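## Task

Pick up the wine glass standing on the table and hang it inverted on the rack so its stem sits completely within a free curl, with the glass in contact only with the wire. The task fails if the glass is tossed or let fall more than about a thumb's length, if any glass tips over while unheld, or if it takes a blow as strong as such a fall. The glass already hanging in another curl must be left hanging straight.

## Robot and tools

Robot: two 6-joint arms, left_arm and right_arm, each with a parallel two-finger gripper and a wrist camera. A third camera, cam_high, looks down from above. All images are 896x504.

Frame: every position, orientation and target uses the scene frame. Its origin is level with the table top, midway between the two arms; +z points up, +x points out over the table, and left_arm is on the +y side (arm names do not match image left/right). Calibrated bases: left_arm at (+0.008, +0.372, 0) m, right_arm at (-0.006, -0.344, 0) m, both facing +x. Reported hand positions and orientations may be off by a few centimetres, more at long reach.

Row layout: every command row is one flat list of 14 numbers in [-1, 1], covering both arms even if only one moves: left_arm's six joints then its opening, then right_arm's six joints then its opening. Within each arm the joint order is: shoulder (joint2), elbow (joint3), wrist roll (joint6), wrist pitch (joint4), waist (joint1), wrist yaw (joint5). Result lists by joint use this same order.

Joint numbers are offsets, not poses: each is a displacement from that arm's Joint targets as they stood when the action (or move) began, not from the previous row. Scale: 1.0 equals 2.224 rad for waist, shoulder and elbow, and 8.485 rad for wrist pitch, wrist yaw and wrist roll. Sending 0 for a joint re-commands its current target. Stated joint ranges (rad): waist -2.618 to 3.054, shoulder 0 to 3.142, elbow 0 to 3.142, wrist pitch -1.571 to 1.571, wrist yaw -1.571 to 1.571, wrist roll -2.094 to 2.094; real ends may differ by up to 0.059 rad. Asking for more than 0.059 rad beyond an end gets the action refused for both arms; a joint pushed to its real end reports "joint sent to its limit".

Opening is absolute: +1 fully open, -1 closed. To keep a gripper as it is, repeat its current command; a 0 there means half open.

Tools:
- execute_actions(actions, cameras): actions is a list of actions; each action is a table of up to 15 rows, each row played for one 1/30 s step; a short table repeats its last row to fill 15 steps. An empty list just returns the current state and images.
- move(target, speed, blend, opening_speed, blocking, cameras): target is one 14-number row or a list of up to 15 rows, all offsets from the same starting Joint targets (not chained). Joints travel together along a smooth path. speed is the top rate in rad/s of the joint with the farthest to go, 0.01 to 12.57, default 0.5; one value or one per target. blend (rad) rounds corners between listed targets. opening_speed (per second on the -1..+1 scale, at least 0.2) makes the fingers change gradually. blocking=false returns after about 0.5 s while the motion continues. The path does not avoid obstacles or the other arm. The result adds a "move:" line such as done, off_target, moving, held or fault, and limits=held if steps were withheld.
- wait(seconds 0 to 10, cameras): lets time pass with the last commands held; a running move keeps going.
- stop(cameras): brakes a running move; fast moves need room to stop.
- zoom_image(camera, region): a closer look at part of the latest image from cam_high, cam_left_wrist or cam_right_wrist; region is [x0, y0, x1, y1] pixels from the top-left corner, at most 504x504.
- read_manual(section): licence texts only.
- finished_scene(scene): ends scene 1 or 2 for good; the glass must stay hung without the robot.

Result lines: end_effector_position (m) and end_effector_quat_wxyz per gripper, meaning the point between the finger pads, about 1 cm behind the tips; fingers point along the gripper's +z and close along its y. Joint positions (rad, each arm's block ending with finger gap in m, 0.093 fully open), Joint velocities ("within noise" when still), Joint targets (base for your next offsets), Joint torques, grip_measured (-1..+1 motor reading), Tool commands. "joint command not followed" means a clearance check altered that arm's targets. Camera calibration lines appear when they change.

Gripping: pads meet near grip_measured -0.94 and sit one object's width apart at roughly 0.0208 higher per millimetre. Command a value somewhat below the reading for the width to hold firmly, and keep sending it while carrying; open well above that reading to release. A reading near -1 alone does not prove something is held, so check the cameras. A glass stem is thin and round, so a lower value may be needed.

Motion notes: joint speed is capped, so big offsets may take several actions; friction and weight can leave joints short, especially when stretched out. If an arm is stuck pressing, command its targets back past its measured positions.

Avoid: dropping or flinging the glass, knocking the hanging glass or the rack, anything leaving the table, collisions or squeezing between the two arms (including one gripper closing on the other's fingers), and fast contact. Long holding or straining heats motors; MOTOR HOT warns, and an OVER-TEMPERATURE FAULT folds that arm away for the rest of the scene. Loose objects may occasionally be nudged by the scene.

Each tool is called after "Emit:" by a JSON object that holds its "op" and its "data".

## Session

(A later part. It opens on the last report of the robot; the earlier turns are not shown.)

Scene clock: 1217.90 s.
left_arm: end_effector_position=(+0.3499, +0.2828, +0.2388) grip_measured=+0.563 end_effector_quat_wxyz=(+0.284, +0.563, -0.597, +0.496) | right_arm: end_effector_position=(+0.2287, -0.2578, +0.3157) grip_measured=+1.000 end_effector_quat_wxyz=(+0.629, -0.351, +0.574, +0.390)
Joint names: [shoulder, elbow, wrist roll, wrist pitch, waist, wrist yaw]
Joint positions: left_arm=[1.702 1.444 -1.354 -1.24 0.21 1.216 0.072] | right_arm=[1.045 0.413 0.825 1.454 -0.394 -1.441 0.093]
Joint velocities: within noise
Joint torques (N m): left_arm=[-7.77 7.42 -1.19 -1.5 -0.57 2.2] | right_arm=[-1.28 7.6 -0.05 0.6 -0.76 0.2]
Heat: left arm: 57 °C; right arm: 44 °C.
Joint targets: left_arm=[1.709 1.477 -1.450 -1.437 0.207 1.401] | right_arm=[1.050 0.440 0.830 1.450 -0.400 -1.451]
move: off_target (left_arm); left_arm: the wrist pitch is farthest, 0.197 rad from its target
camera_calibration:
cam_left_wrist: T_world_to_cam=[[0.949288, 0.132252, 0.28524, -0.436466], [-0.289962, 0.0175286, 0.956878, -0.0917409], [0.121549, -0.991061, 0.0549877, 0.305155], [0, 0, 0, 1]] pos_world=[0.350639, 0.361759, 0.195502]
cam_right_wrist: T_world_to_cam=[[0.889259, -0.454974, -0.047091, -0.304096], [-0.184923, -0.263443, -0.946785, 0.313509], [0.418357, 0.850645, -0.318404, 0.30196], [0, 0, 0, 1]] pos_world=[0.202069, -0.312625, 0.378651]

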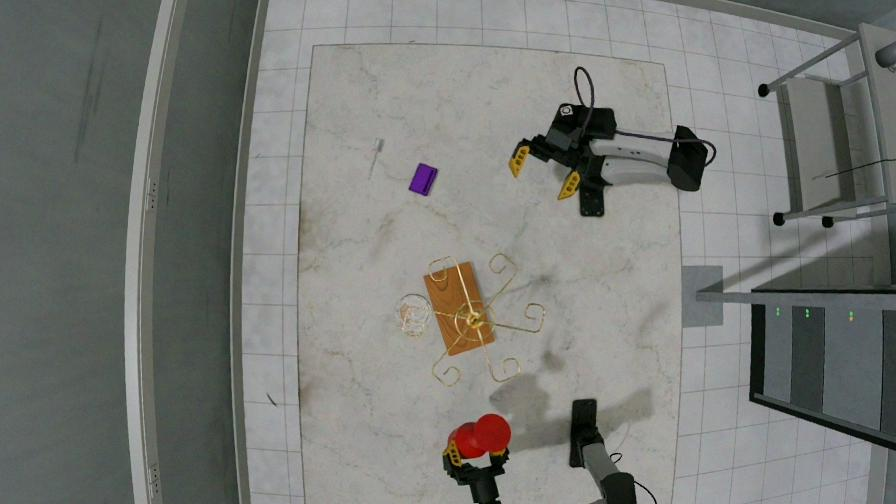

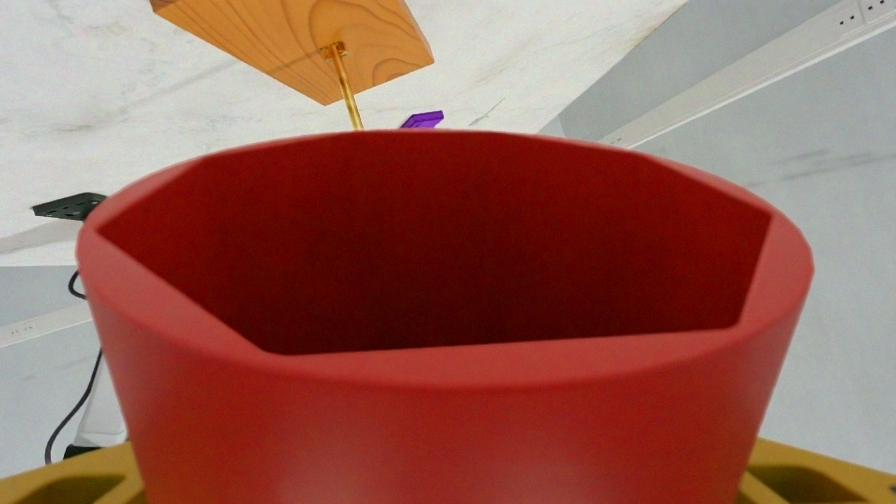

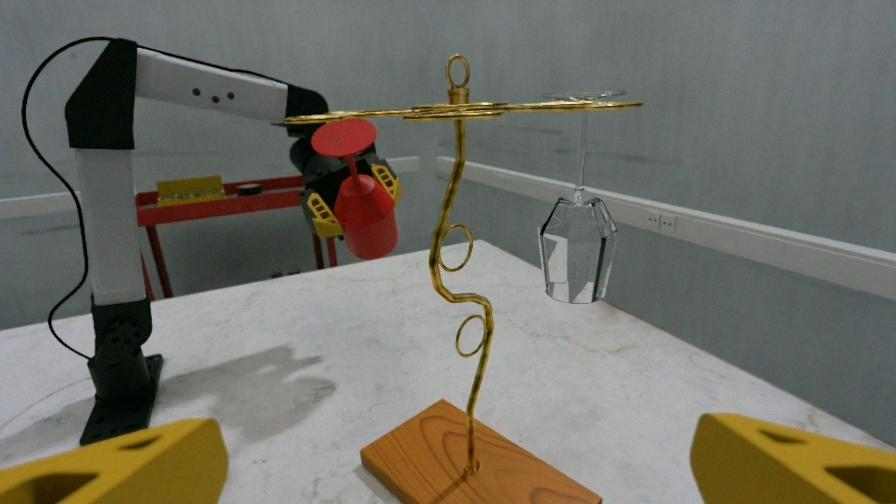

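Emit:
{"op": "move", "data": {"target": [[-0.1145,-0.3237,0.2002,0.2244,-0.0139,0.0176,0.40, 0,0,0.1261,-0.2298,0,0.0060,1],[0.0589,-0.4245,0.2002,0.2946,-0.0139,0.0176,0.40, 0,0,0.1261,-0.2298,0,0.0060,1]], "speed": [1.0,0.4], "blend": 0.0}}

Scene clock: 1493.47 s.
left_arm: end_effector_position=(+0.3228, +0.2579, +0.1288) grip_measured=+0.562 end_effector_quat_wxyz=(+0.543, +0.441, +0.557, -0.449) | right_arm: end_effector_position=(+0.2089, -0.2507, +0.1550) grip_measured=+1.000 end_effector_quat_wxyz=(-0.309, +0.611, +0.445, +0.577)
Joint names: [shoulder, elbow, wrist roll, wrist pitch, waist, wrist yaw]
Joint positions: left_arm=[1.833 0.539 0.238 1.035 0.181 1.54 0.072] | right_arm=[1.045 0.413 1.893 -0.484 -0.394 -1.411 0.093]
Joint velocities: within noise
Joint torques (N m): left_arm=[-6.84 2.73 0.03 1.55 -0.95 0.26] | right_arm=[-1.36 7.72 -0.04 0.59 -0.77 -0.59]
Heat: left arm: 47 °C; right arm: 44 °C.
Joint targets: left_arm=[1.840 0.533 0.249 1.063 0.176 1.550] | right_arm=[1.050 0.440 1.900 -0.500 -0.400 -1.400]
move: done
camera_calibration:
cam_left_wrist: T_world_to_cam=[[-0.98007, -0.19827, 0.0123202, 0.367257], [-0.0938607, 0.40752, -0.90836, 0.0823553], [0.17508, -0.891413, -0.418008, 0.307721], [0, 0, 0, 1]] pos_world=[0.313792, 0.313561, 0.198913]
cam_right_wrist: T_world_to_cam=[[-0.907042, 0.409974, -0.0958961, 0.308794], [-0.195606, -0.208627, 0.958234, -0.119754], [0.372845, 0.887917, 0.269427, 0.180677], [0, 0, 0, 1]] pos_world=[0.1893, -0.312007, 0.0956852]

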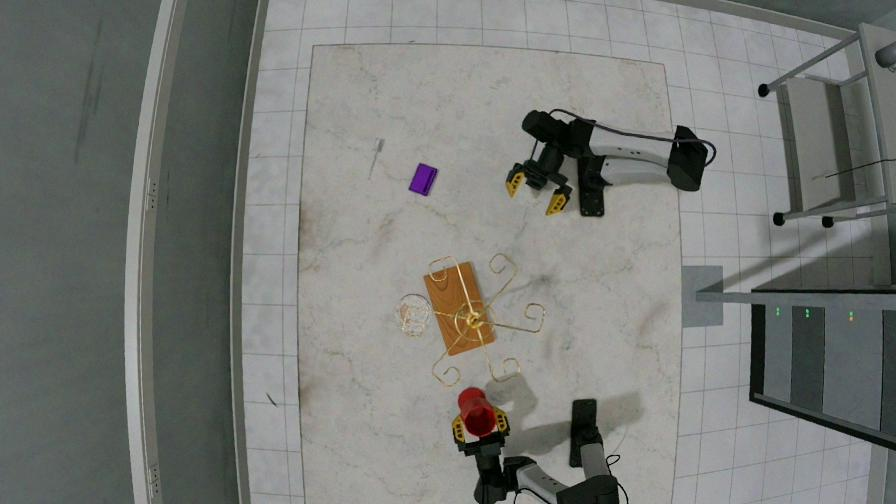

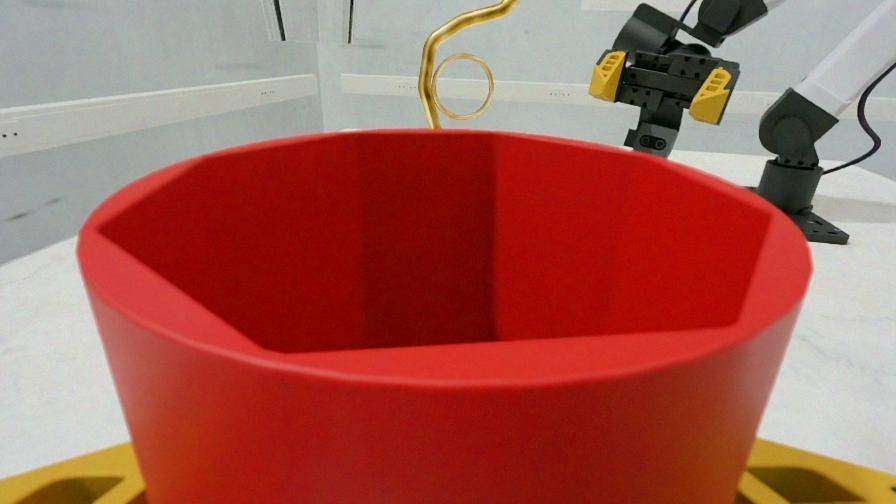

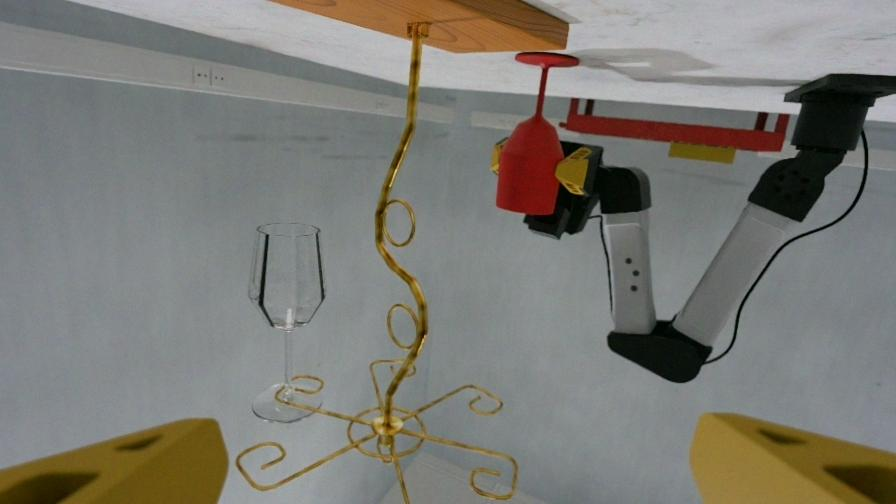

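Emit:
{"op": "move", "data": {"target": [[0,0,0,0,0,0,1, 0,0,0,0,0,0,1],[-0.0364,-0.0396,0,0.0044,0.0994,0,1, 0,0,0,0,0,0,1],[-0.0243,-0.0531,0,0.0067,0.1884,0,1, 0,0,0,0,0,0,1],[-0.3777,-0.0148,0,0.0044,0.1457,-0.0648,1, 0,0,0,0,0,0,1],[-0.3777,-0.0148,0.0885,-0.0546,0.0108,-0.3241,1, 0,0,0,0,0,0,1],[-0.3777,-0.0148,0.1881,-0.2196,-0.5872,-0.3595,1, 0,0,0,0,0,0,1]], "speed": [0.5,0.4,0.6,1.2,2.0,1.2], "blend": [0,0,0.05,0.1,0.15,0], "opening_speed": 0.5}}

Scene clock: 1604.17 s.
left_arm: end_effector_position=(+0.2221, +0.3102, +0.1759) grip_measured=+1.000 end_effector_quat_wxyz=(-0.105, +0.722, +0.184, +0.658) | right_arm: end_effector_position=(+0.2089, -0.2506, +0.1550) grip_measured=+1.000 end_effector_quat_wxyz=(-0.310, +0.611, +0.445, +0.577)
Joint names: [shoulder, elbow, wrist roll, wrist pitch, waist, wrist yaw]
Joint positions: left_arm=[0.999 0.476 1.79 -0.74 -1.126 -1.454 0.093] | right_arm=[1.045 0.413 1.893 -0.485 -0.394 -1.411 0.093]
Joint velocities: within noise
Joint torques (N m): left_arm=[-1.5 6.89 0.61 0.1 -0.9 -0.93] | right_arm=[-1.36 7.64 -0.01 0.59 -0.68 -0.61]
Heat: left arm: 39 °C; right arm: 45 °C.
Joint targets: left_arm=[1.000 0.500 1.845 -0.800 -1.130 -1.500] | right_arm=[1.050 0.440 1.900 -0.500 -0.400 -1.400]
move: off_target (left_arm); left_arm: the wrist pitch is farthest, 0.061 rad from its target
camera_calibration:
cam_left_wrist: T_world_to_cam=[[-0.414103, 0.906675, -0.0803684, -0.173824], [-0.310279, -0.0576016, 0.948899, -0.0398474], [0.855714, 0.417878, 0.305175, -0.29285], [0, 0, 0, 1]] pos_world=[0.166251, 0.277682, 0.113212]
cam_right_wrist: T_world_to_cam=[[-0.907138, 0.410022, -0.094777, 0.30863], [-0.194615, -0.209046, 0.958345, -0.120102], [0.37313, 0.887796, 0.26943, 0.180622], [0, 0, 0, 1]] pos_world=[0.189201, -0.312007, 0.0956853]

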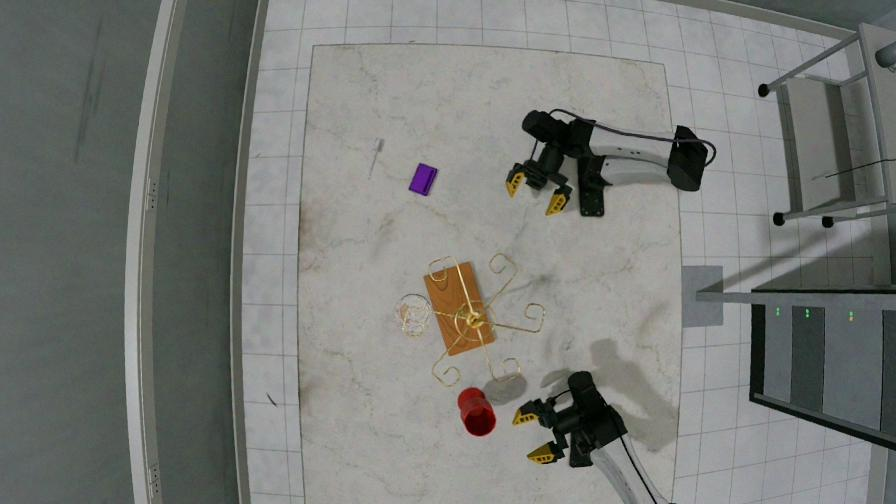

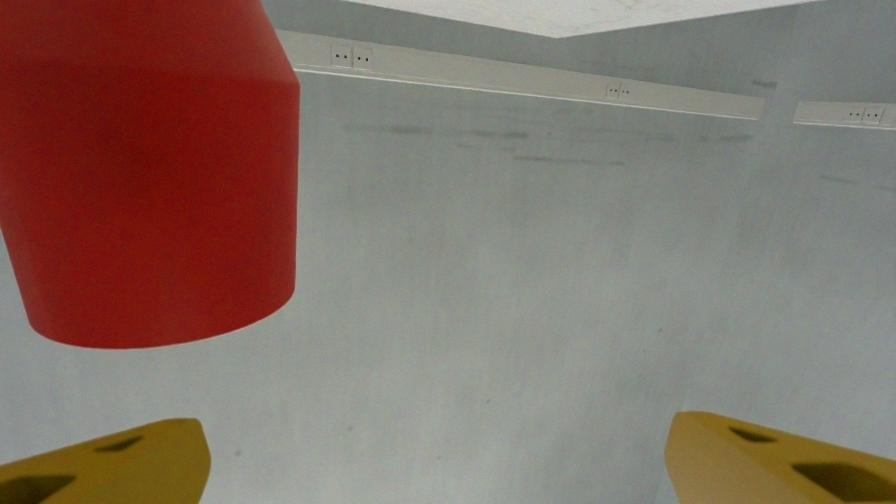

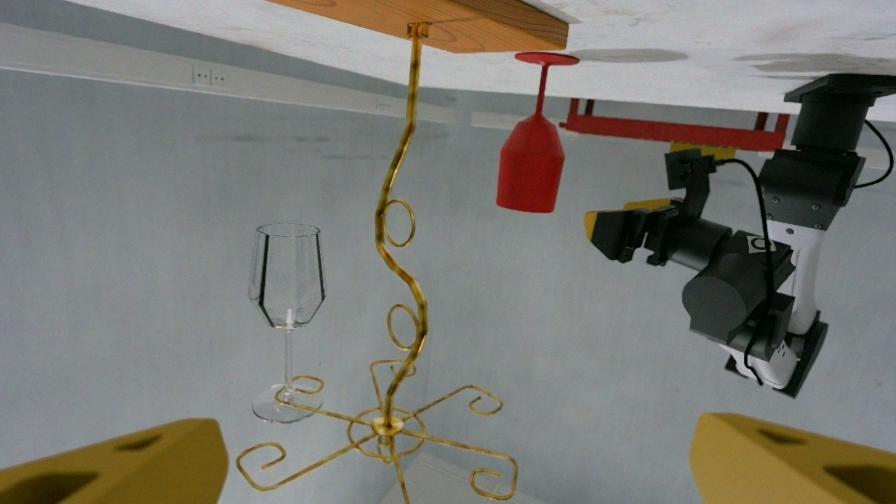

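Emit:
{"op": "move", "data": {"target": [0.2581,0.1115,0,0.0354,0,0.0035,1, 0,0,0,0,0,0,1], "speed": 0.7, "cameras": ["cam_left_wrist"]}}

Scene clock: 1631.20 s.
left_arm: end_effector_position=(+0.2646, +0.2210, +0.1421) grip_measured=+1.000 end_effector_quat_wxyz=(-0.149, +0.732, +0.144, +0.649) | right_arm: end_effector_position=(+0.2089, -0.2507, +0.1549) grip_measured=+1.000 end_effector_quat_wxyz=(-0.310, +0.611, +0.445, +0.577)
Joint names: [shoulder, elbow, wrist roll, wrist pitch, waist, wrist yaw]
Joint positions: left_arm=[1.569 0.721 1.818 -0.509 -1.126 -1.455 0.093] | right_arm=[1.045 0.413 1.893 -0.485 -0.394 -1.411 0.093]
Joint velocities: within noise
Joint torques (N m): left_arm=[-5.56 6.17 0.25 0.63 -0.75 -0.73] | right_arm=[-1.33 7.69 -0.03 0.61 -0.7 -0.59]
Heat: left arm: 38 °C; right arm: 45 °C.
Joint targets: left_arm=[1.574 0.748 1.844 -0.500 -1.130 -1.470] | right_arm=[1.050 0.440 1.900 -0.500 -0.400 -1.399]
move: done
camera_calibration:
cam_left_wrist: T_world_to_cam=[[-0.412189, 0.910121, 0.0421798, -0.0967934], [-0.261567, -0.162555, 0.951398, 0.0101586], [0.872744, 0.381123, 0.305061, -0.277861], [0, 0, 0, 1]] pos_world=[0.205262, 0.195644, 0.0791825]
Images, in order (width x height): cam_left_wrist 896x504.

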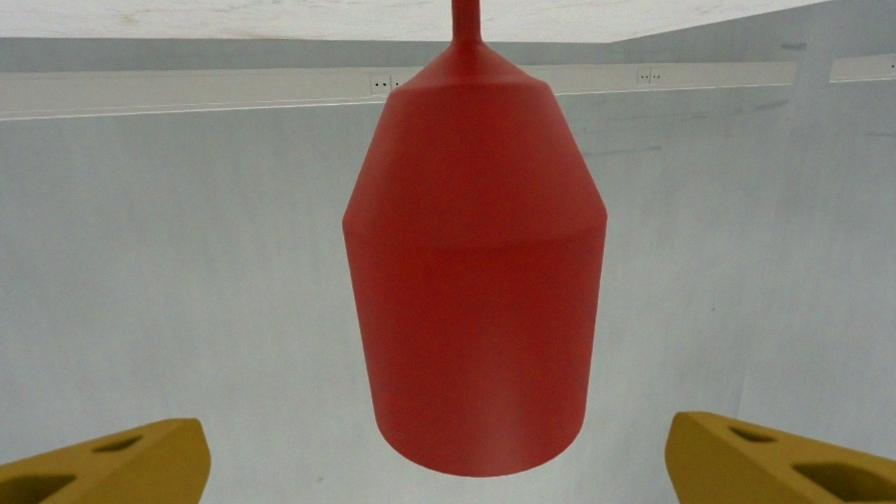

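Emit:
{"op": "move", "data": {"target": [0.0791,0.0823,-0.0034,-0.0012,0.1268,0,1, 0,0,0,0,0,0,1], "speed": 0.3, "cameras": ["cam_left_wrist", "cam_high"]}}

Emit:
{"op": "zoom_image", "data": {"camera": "cam_high", "region": [430, 370, 560, 500]}}

Scene clock: 1682.80 s.
left_arm: end_effector_position=(+0.3274, +0.2605, +0.1406) grip_measured=+1.000 end_effector_quat_wxyz=(-0.230, +0.703, +0.249, +0.625) | right_arm: end_effector_position=(+0.2089, -0.2506, +0.1549) grip_measured=+1.000 end_effector_quat_wxyz=(-0.310, +0.611, +0.445, +0.577)
Joint names: [shoulder, elbow, wrist roll, wrist pitch, waist, wrist yaw]
Joint positions: left_arm=[1.741 0.904 1.81 -0.507 -0.851 -1.455 0.093] | right_arm=[1.045 0.413 1.893 -0.486 -0.394 -1.411 0.093]
Joint velocities: within noise
Joint torques (N m): left_arm=[-6.9 6.42 0.01 0.51 -0.36 -0.67] | right_arm=[-1.47 7.64 -0.03 0.57 -0.65 -0.59]
Heat: left arm: 38 °C; right arm: 45 °C.
Joint targets: left_arm=[1.750 0.931 1.816 -0.510 -0.848 -1.470] | right_arm=[1.050 0.440 1.900 -0.500 -0.400 -1.400]
move: done
camera_calibration:
cam_left_wrist: T_world_to_cam=[[-0.64528, 0.763617, 0.0224205, 0.0104392], [-0.219515, -0.213448, 0.951973, 0.0338037], [0.731729, 0.609368, 0.305359, -0.360671], [0, 0, 0, 1]] pos_world=[0.27807, 0.219025, 0.0777197]
Images, in order (width x height): cam_high 896x504, cam_left_wrist 896x504.

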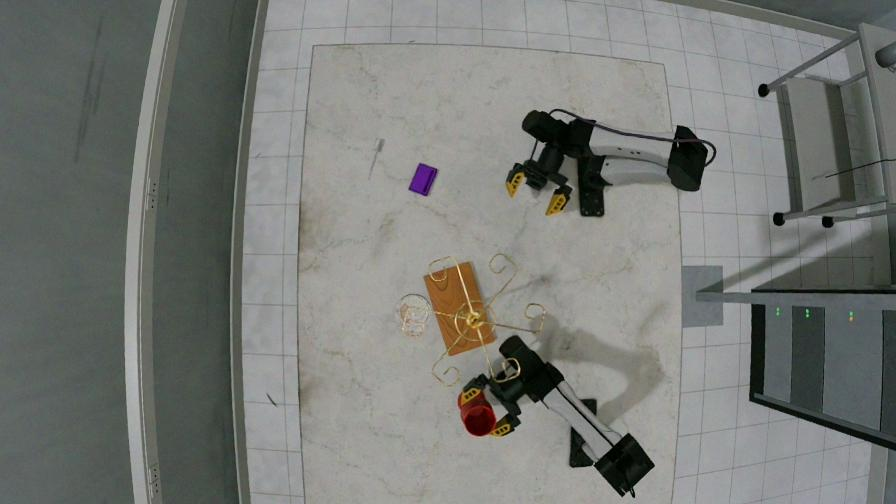

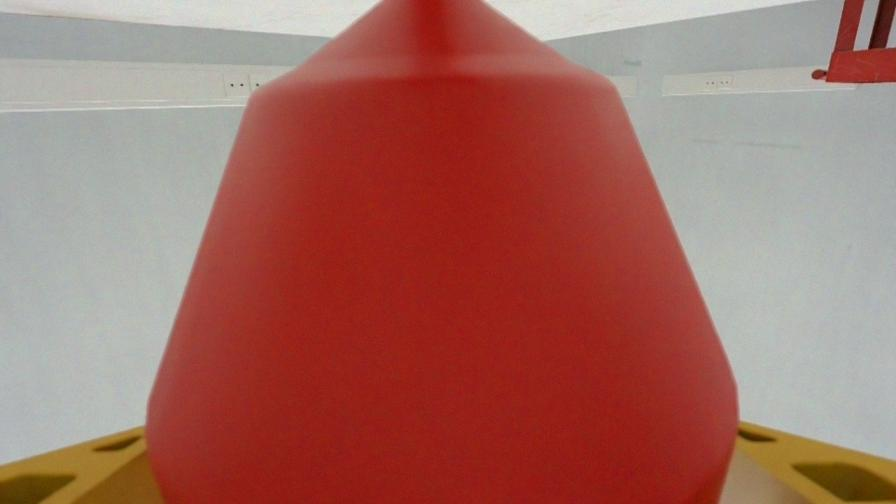

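Scaled by 3.877 from the camera's 896x504 image, which has a finer 1280x720 frame.

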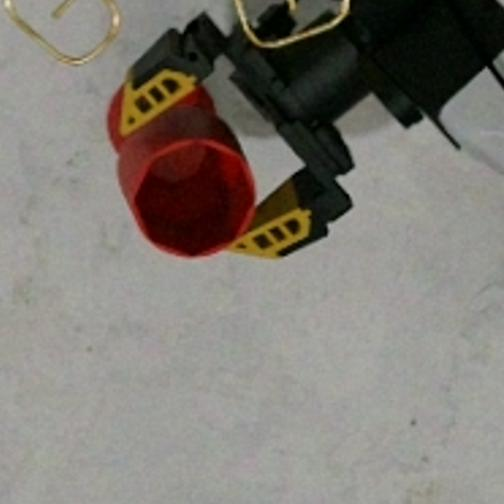

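Emit:
{"op": "move", "data": {"target": [0,0,0,0,0,0,0.40, 0,0,0,0,0,0,1], "speed": 0.5, "opening_speed": 0.3, "cameras": ["cam_left_wrist"]}}

Scene clock: 1702.57 s.
left_arm: end_effector_position=(+0.3274, +0.2605, +0.1406) grip_measured=+0.538 end_effector_quat_wxyz=(-0.230, +0.703, +0.250, +0.625) | right_arm: end_effector_position=(+0.2089, -0.2506, +0.1549) grip_measured=+1.000 end_effector_quat_wxyz=(-0.310, +0.611, +0.445, +0.577)
Joint names: [shoulder, elbow, wrist roll, wrist pitch, waist, wrist yaw]
Joint positions: left_arm=[1.741 0.904 1.809 -0.507 -0.851 -1.455 0.071] | right_arm=[1.045 0.413 1.893 -0.486 -0.394 -1.411 0.093]
Joint velocities: within noise
Joint torques (N m): left_arm=[-7.1 6.52 0.05 0.54 -0.05 -0.69] | right_arm=[-1.31 7.76 -0.02 0.58 -0.69 -0.58]
Heat: left arm: 39 °C; right arm: 45 °C.
Joint targets: left_arm=[1.750 0.931 1.816 -0.510 -0.848 -1.470] | right_arm=[1.050 0.440 1.900 -0.500 -0.400 -1.400]
move: done
camera_calibration:
cam_left_wrist: T_world_to_cam=[[-0.645435, 0.76353, 0.0208712, 0.0107621], [-0.220429, -0.212359, 0.952006, 0.0338152], [0.731317, 0.609857, 0.305368, -0.360677], [0, 0, 0, 1]] pos_world=[0.27817, 0.218926, 0.0777226]
Images, in order (width x height): cam_left_wrist 896x504.

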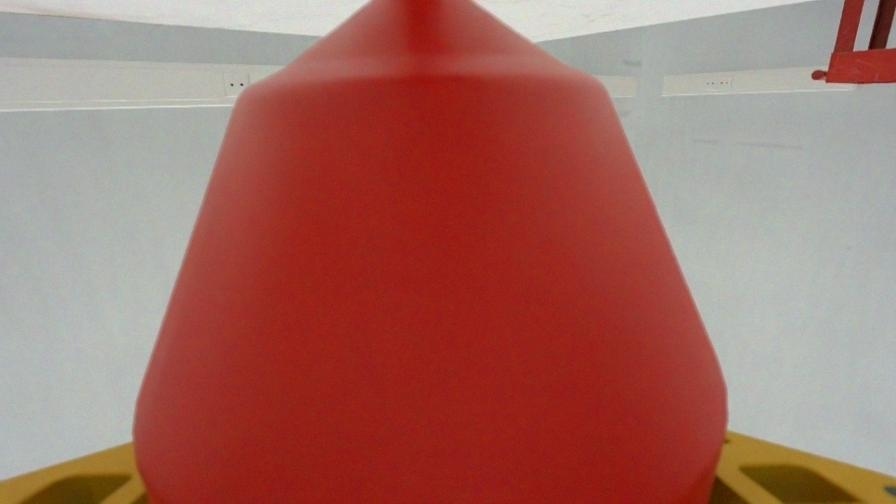

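Emit:
{"op": "move", "data": {"target": [[-0.0698,0.0043,0,-0.0189,0,0,0.40, 0,0,0,0,0,0,1],[-0.2923,0.0310,-0.1080,0.0025,0.2464,0.0849,0.40, 0,0,0,0,0,0,1],[-0.3822,-0.0949,-0.2140,0.0955,0.2464,0.1732,0.40, 0,0,0,0,0,0,1],[-0.5245,-0.3017,-0.2140,0.1140,0.0118,0.1732,0.40, 0,0,0,0,0,0,1]], "speed": [0.4,1.0,1.0,0.8], "blend": [0.05,0.1,0.1,0]}}

Emit:
{"op": "zoom_image", "data": {"camera": "cam_high", "region": [430, 290, 610, 430]}}

Scene clock: 1885.80 s.
left_arm: end_effector_position=(+0.2094, +0.1579, +0.2585) grip_measured=+0.528 end_effector_quat_wxyz=(+0.677, +0.270, +0.621, -0.288) | right_arm: end_effector_position=(+0.2089, -0.2506, +0.1549) grip_measured=+1.000 end_effector_quat_wxyz=(-0.310, +0.611, +0.445, +0.577)
Joint names: [shoulder, elbow, wrist roll, wrist pitch, waist, wrist yaw]
Joint positions: left_arm=[0.593 0.263 0.009 0.413 -0.818 -0.007 0.071] | right_arm=[1.045 0.413 1.893 -0.486 -0.394 -1.411 0.093]
Joint velocities: within noise
Joint torques (N m): left_arm=[-1.07 5.64 -0.17 2.28 -0.87 0.05] | right_arm=[-1.26 7.58 -0.03 0.59 -0.77 -0.61]
Heat: left arm: 41 °C; right arm: 45 °C.
Joint targets: left_arm=[0.583 0.260 0.000 0.457 -0.822 -0.001] | right_arm=[1.050 0.440 1.900 -0.500 -0.400 -1.400]
move: off_target (left_arm); left_arm: the wrist pitch is farthest, 0.045 rad from its target
camera_calibration:
cam_left_wrist: T_world_to_cam=[[-0.731428, -0.681682, -0.0179394, 0.266742], [-0.215679, 0.256215, -0.942251, 0.288502], [0.646912, -0.68532, -0.334427, 0.139698], [0, 0, 0, 1]] pos_world=[0.166954, 0.203653, 0.323346]
cam_right_wrist: T_world_to_cam=[[-0.907094, 0.410203, -0.0944128, 0.308544], [-0.194185, -0.2088, 0.958486, -0.120043], [0.373461, 0.88777, 0.269056, 0.180651], [0, 0, 0, 1]] pos_world=[0.189102, -0.312008, 0.0955842]

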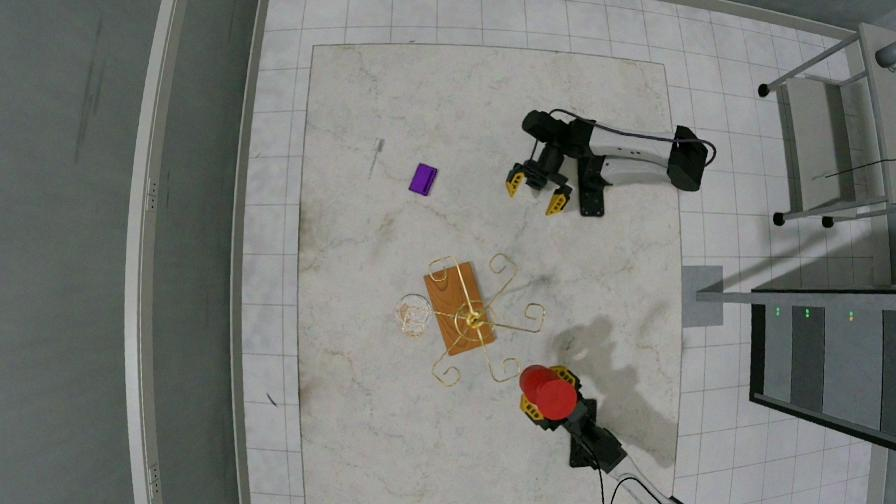

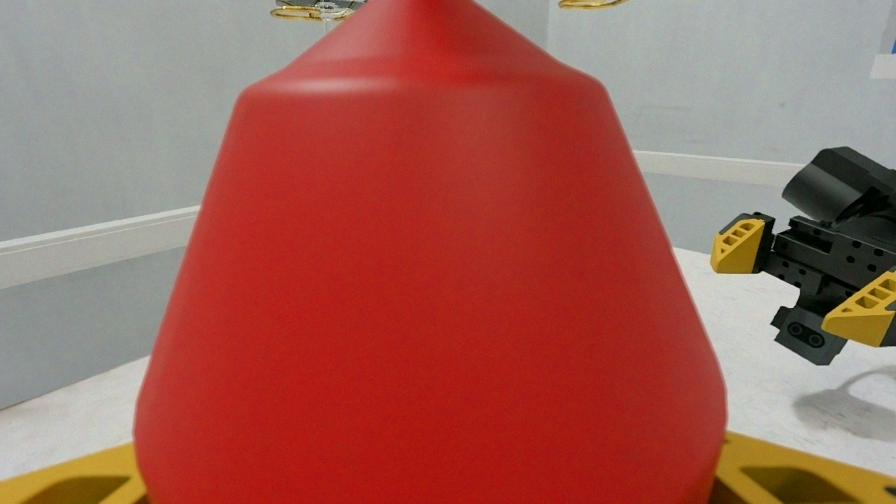

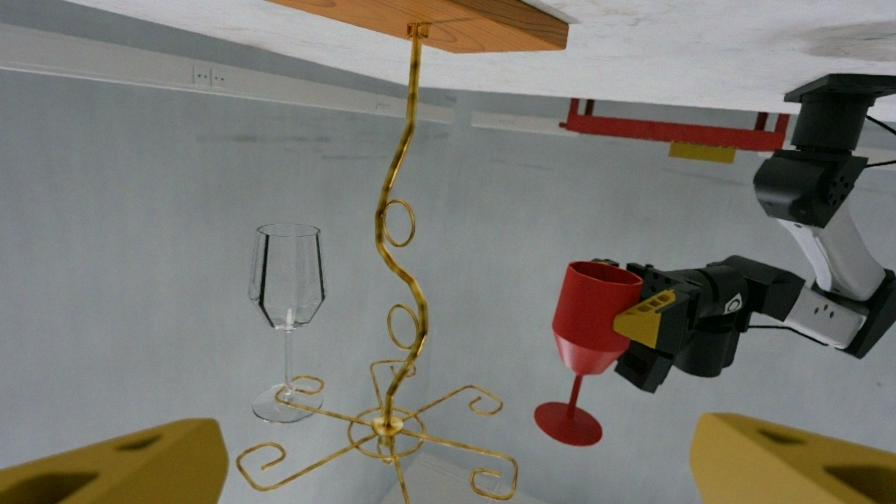

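Scaled by 2.800 from the camera's 896x504 image, which has a finer 1280x720 frame.

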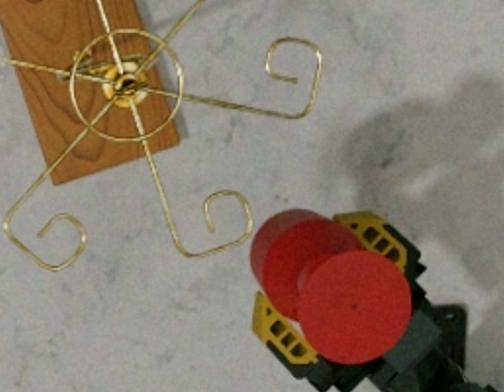

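Emit:
{"op": "move", "data": {"target": [[0.2908,0.0755,0,0.0589,-0.0621,0,0.40, 0,0,0,0,0,0,1],[0.3903,0.1462,0,0.0667,0.0062,0,0.40, 0,0,0,0,0,0,1]], "speed": [0.6,0.3], "blend": [0.05,0], "cameras": ["cam_high","cam_right_wrist"]}}

Emit:
{"op": "zoom_image", "data": {"camera": "cam_high", "region": [430, 290, 610, 430]}}

Emit:
{"op": "zoom_image", "data": {"camera": "cam_right_wrist", "region": [330, 250, 670, 504]}}

Scene clock: 1995.07 s.
left_arm: end_effector_position=(+0.3029, +0.0607, +0.2407) grip_measured=+0.528 end_effector_quat_wxyz=(+0.676, +0.269, +0.622, -0.288) | right_arm: end_effector_position=(+0.2089, -0.2506, +0.1549) grip_measured=+1.000 end_effector_quat_wxyz=(-0.310, +0.611, +0.445, +0.577)
Joint names: [shoulder, elbow, wrist roll, wrist pitch, waist, wrist yaw]
Joint positions: left_arm=[1.448 0.549 0.006 0.979 -0.811 -0.002 0.071] | right_arm=[1.045 0.413 1.893 -0.486 -0.394 -1.411 0.093]
Joint velocities: within noise
Joint torques (N m): left_arm=[-5.81 8.01 -0.19 2.27 -0.1 0.01] | right_arm=[-1.24 7.61 0.04 0.58 -0.64 -0.61]
Heat: left arm: 45 °C; right arm: 45 °C.
Joint targets: left_arm=[1.451 0.585 0.000 1.023 -0.808 -0.001] | right_arm=[1.050 0.440 1.900 -0.500 -0.400 -1.400]
move: off_target (left_arm); left_arm: the wrist pitch is farthest, 0.044 rad from its target
camera_calibration:
cam_right_wrist: T_world_to_cam=[[-0.907094, 0.410203, -0.0944128, 0.308544], [-0.194185, -0.2088, 0.958486, -0.120043], [0.373461, 0.88777, 0.269056, 0.180651], [0, 0, 0, 1]] pos_world=[0.189102, -0.312008, 0.0955842]
Images, in order (width x height): cam_high 896x504, cam_right_wrist 896x504.

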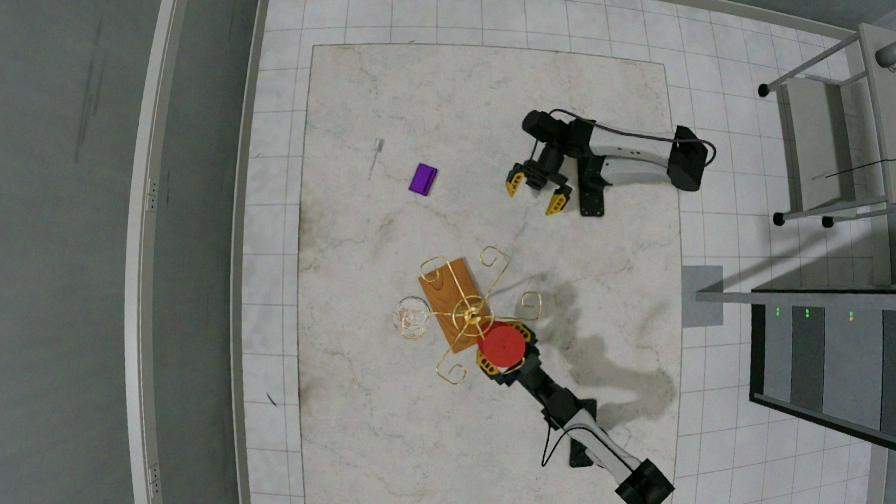

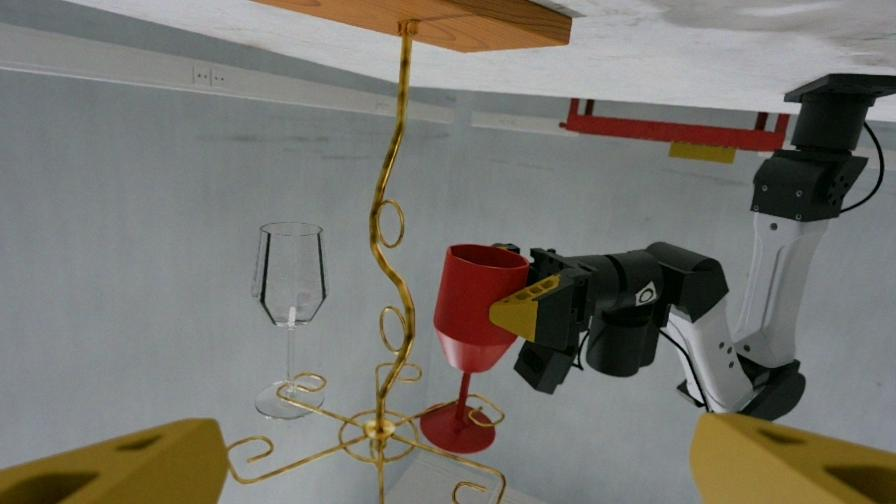

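Scaled by 2.800 from the camera's 896x504 image, which has a finer 1280x720 frame.

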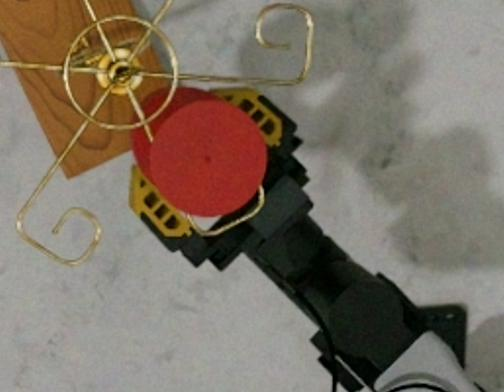

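Scaled by 1.482 from the camera's 896x504 image, which has a finer 1280x720 frame.

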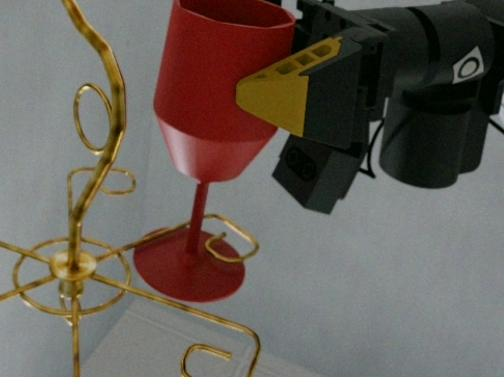

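Emit:
{"op": "move", "data": {"target": [[-0.0173,0.0085,0,-0.0078,-0.0020,0,0.40, 0,0,0,0,0,0,1],[-0.0374,-0.0193,0,-0.0090,0.0211,0,0.40, 0,0,0,0,0,0,1]], "speed": 0.2, "cameras": ["cam_high","cam_right_wrist"]}}

Emit:
{"op": "zoom_image", "data": {"camera": "cam_high", "region": [430, 290, 610, 430]}}

Emit:
{"op": "zoom_image", "data": {"camera": "cam_right_wrist", "region": [330, 250, 670, 504]}}

Scene clock: 2073.03 s.
left_arm: end_effector_position=(+0.3128, +0.0788, +0.2480) grip_measured=+0.528 end_effector_quat_wxyz=(+0.682, +0.255, +0.630, -0.271) | right_arm: end_effector_position=(+0.2089, -0.2506, +0.1549) grip_measured=+1.000 end_effector_quat_wxyz=(-0.310, +0.611, +0.445, +0.577)
Joint names: [shoulder, elbow, wrist roll, wrist pitch, waist, wrist yaw]
Joint positions: left_arm=[1.396 0.548 0.006 0.926 -0.765 -0.002 0.071] | right_arm=[1.045 0.413 1.893 -0.486 -0.394 -1.411 0.093]
Joint velocities: within noise
Joint torques (N m): left_arm=[-8.61 4.93 -0.18 2.12 -0.1 -0.01] | right_arm=[-1.43 7.75 0.02 0.6 -0.79 -0.56]
Heat: left arm: 48 °C; right arm: 45 °C.
Joint targets: left_arm=[1.368 0.542 0.000 0.947 -0.761 -0.001] | right_arm=[1.050 0.440 1.900 -0.500 -0.400 -1.400]
move: done
camera_calibration:
cam_right_wrist: T_world_to_cam=[[-0.907094, 0.410203, -0.0944128, 0.308544], [-0.194185, -0.2088, 0.958486, -0.120043], [0.373461, 0.88777, 0.269056, 0.180651], [0, 0, 0, 1]] pos_world=[0.189102, -0.312008, 0.0955842]
Images, in order (width x height): cam_high 896x504, cam_right_wrist 896x504.

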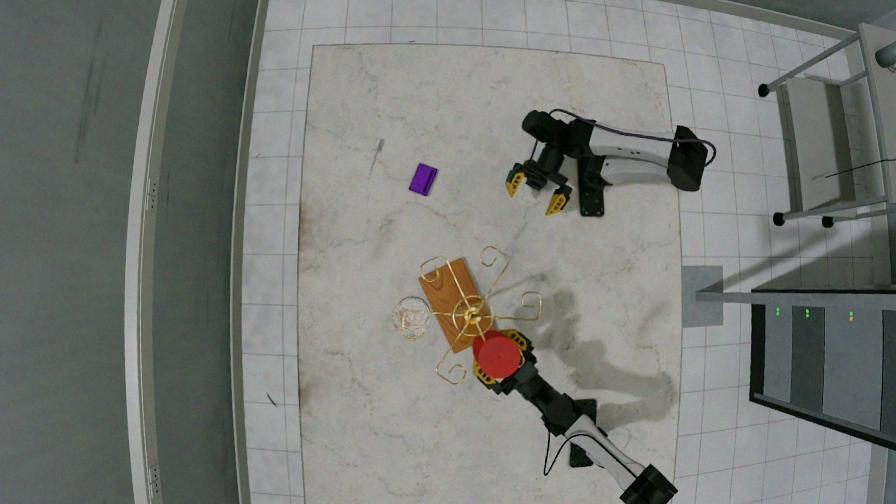

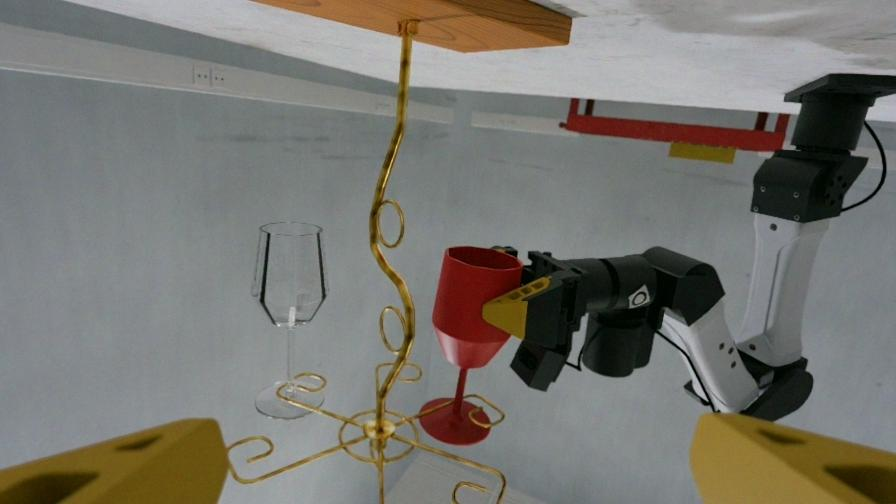

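Scaled by 2.800 from the camera's 896x504 image, which has a finer 1280x720 frame.

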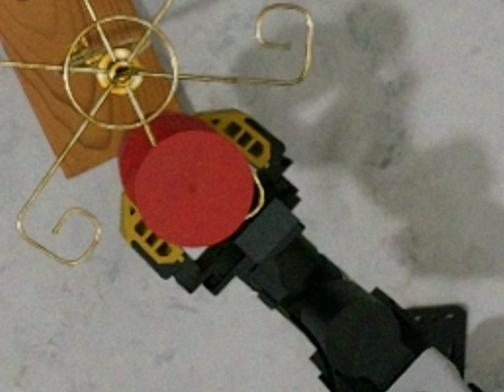

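Scaled by 1.482 from the camera's 896x504 image, which has a finer 1280x720 frame.

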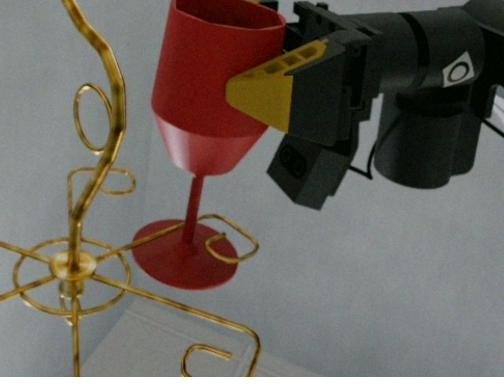

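Emit:
{"op": "move", "data": {"target": [[-0.0375,-0.0265,0,-0.0028,0.0058,0,0.40, 0,0,0,0,0,0,1],[-0.0490,-0.0339,0,-0.0040,-0.0211,0,0.40, 0,0,0,0,0,0,1]], "speed": 0.2, "cameras": ["cam_high","cam_right_wrist"]}}

Emit:
{"op": "zoom_image", "data": {"camera": "cam_high", "region": [430, 290, 610, 430]}}

Emit:
{"op": "zoom_image", "data": {"camera": "cam_right_wrist", "region": [400, 300, 600, 480]}}

Scene clock: 2105.70 s.
left_arm: end_effector_position=(+0.2856, +0.0845, +0.2481) grip_measured=+0.528 end_effector_quat_wxyz=(+0.676, +0.265, +0.626, -0.285) | right_arm: end_effector_position=(+0.2089, -0.2506, +0.1549) grip_measured=+1.000 end_effector_quat_wxyz=(-0.310, +0.611, +0.445, +0.577)
Joint names: [shoulder, elbow, wrist roll, wrist pitch, waist, wrist yaw]
Joint positions: left_arm=[1.287 0.472 0.002 0.89 -0.802 -0.002 0.071] | right_arm=[1.045 0.413 1.893 -0.486 -0.394 -1.411 0.093]
Joint velocities: within noise
Joint torques (N m): left_arm=[-7.49 4.67 -0.12 2.13 -0.96 0.05] | right_arm=[-1.24 7.61 -0.08 0.59 -0.8 -0.6]
Heat: left arm: 51 °C; right arm: 45 °C.
Joint targets: left_arm=[1.259 0.467 0.000 0.913 -0.808 -0.001] | right_arm=[1.050 0.440 1.900 -0.500 -0.400 -1.400]
move: done
camera_calibration:
cam_right_wrist: T_world_to_cam=[[-0.907094, 0.410203, -0.0944128, 0.308544], [-0.194185, -0.2088, 0.958486, -0.120043], [0.373461, 0.88777, 0.269056, 0.180651], [0, 0, 0, 1]] pos_world=[0.189102, -0.312008, 0.0955842]
Images, in order (width x height): cam_high 896x504, cam_right_wrist 896x504.

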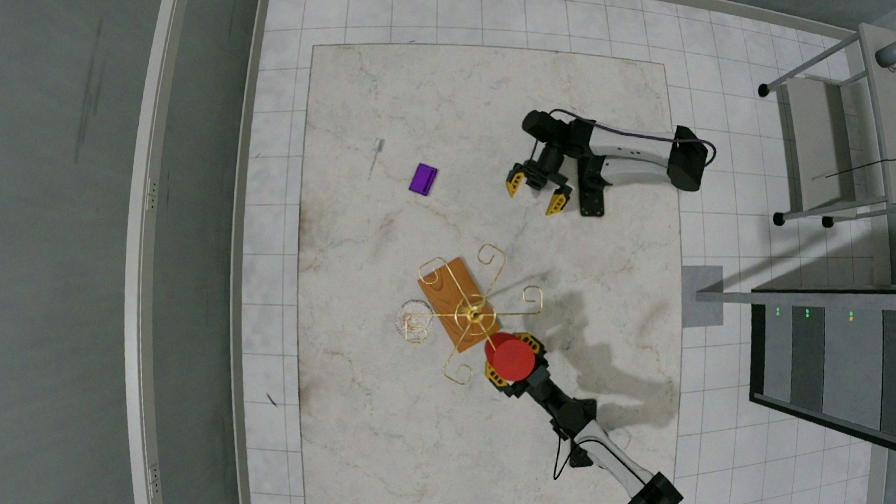

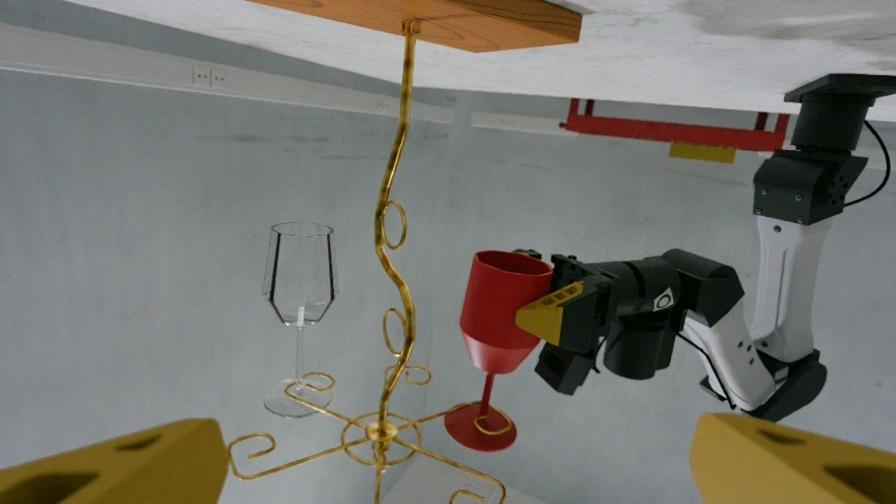

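Scaled by 2.800 from the camera's 896x504 image, which has a finer 1280x720 frame.

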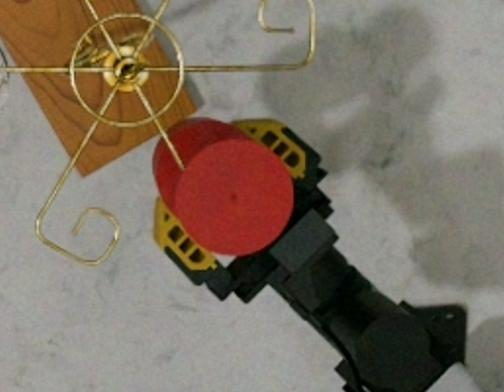

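Scaled by 2.520 from the camera's 896x504 image, which has a finer 1280x720 frame.

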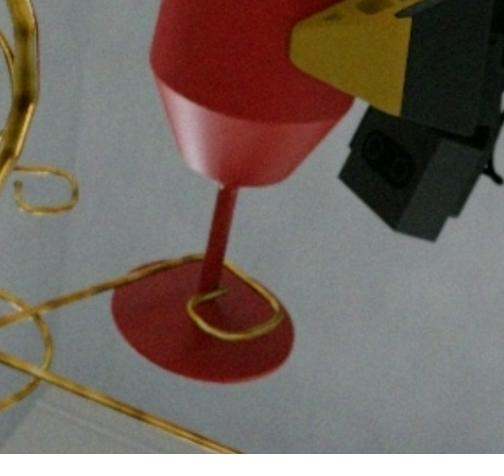

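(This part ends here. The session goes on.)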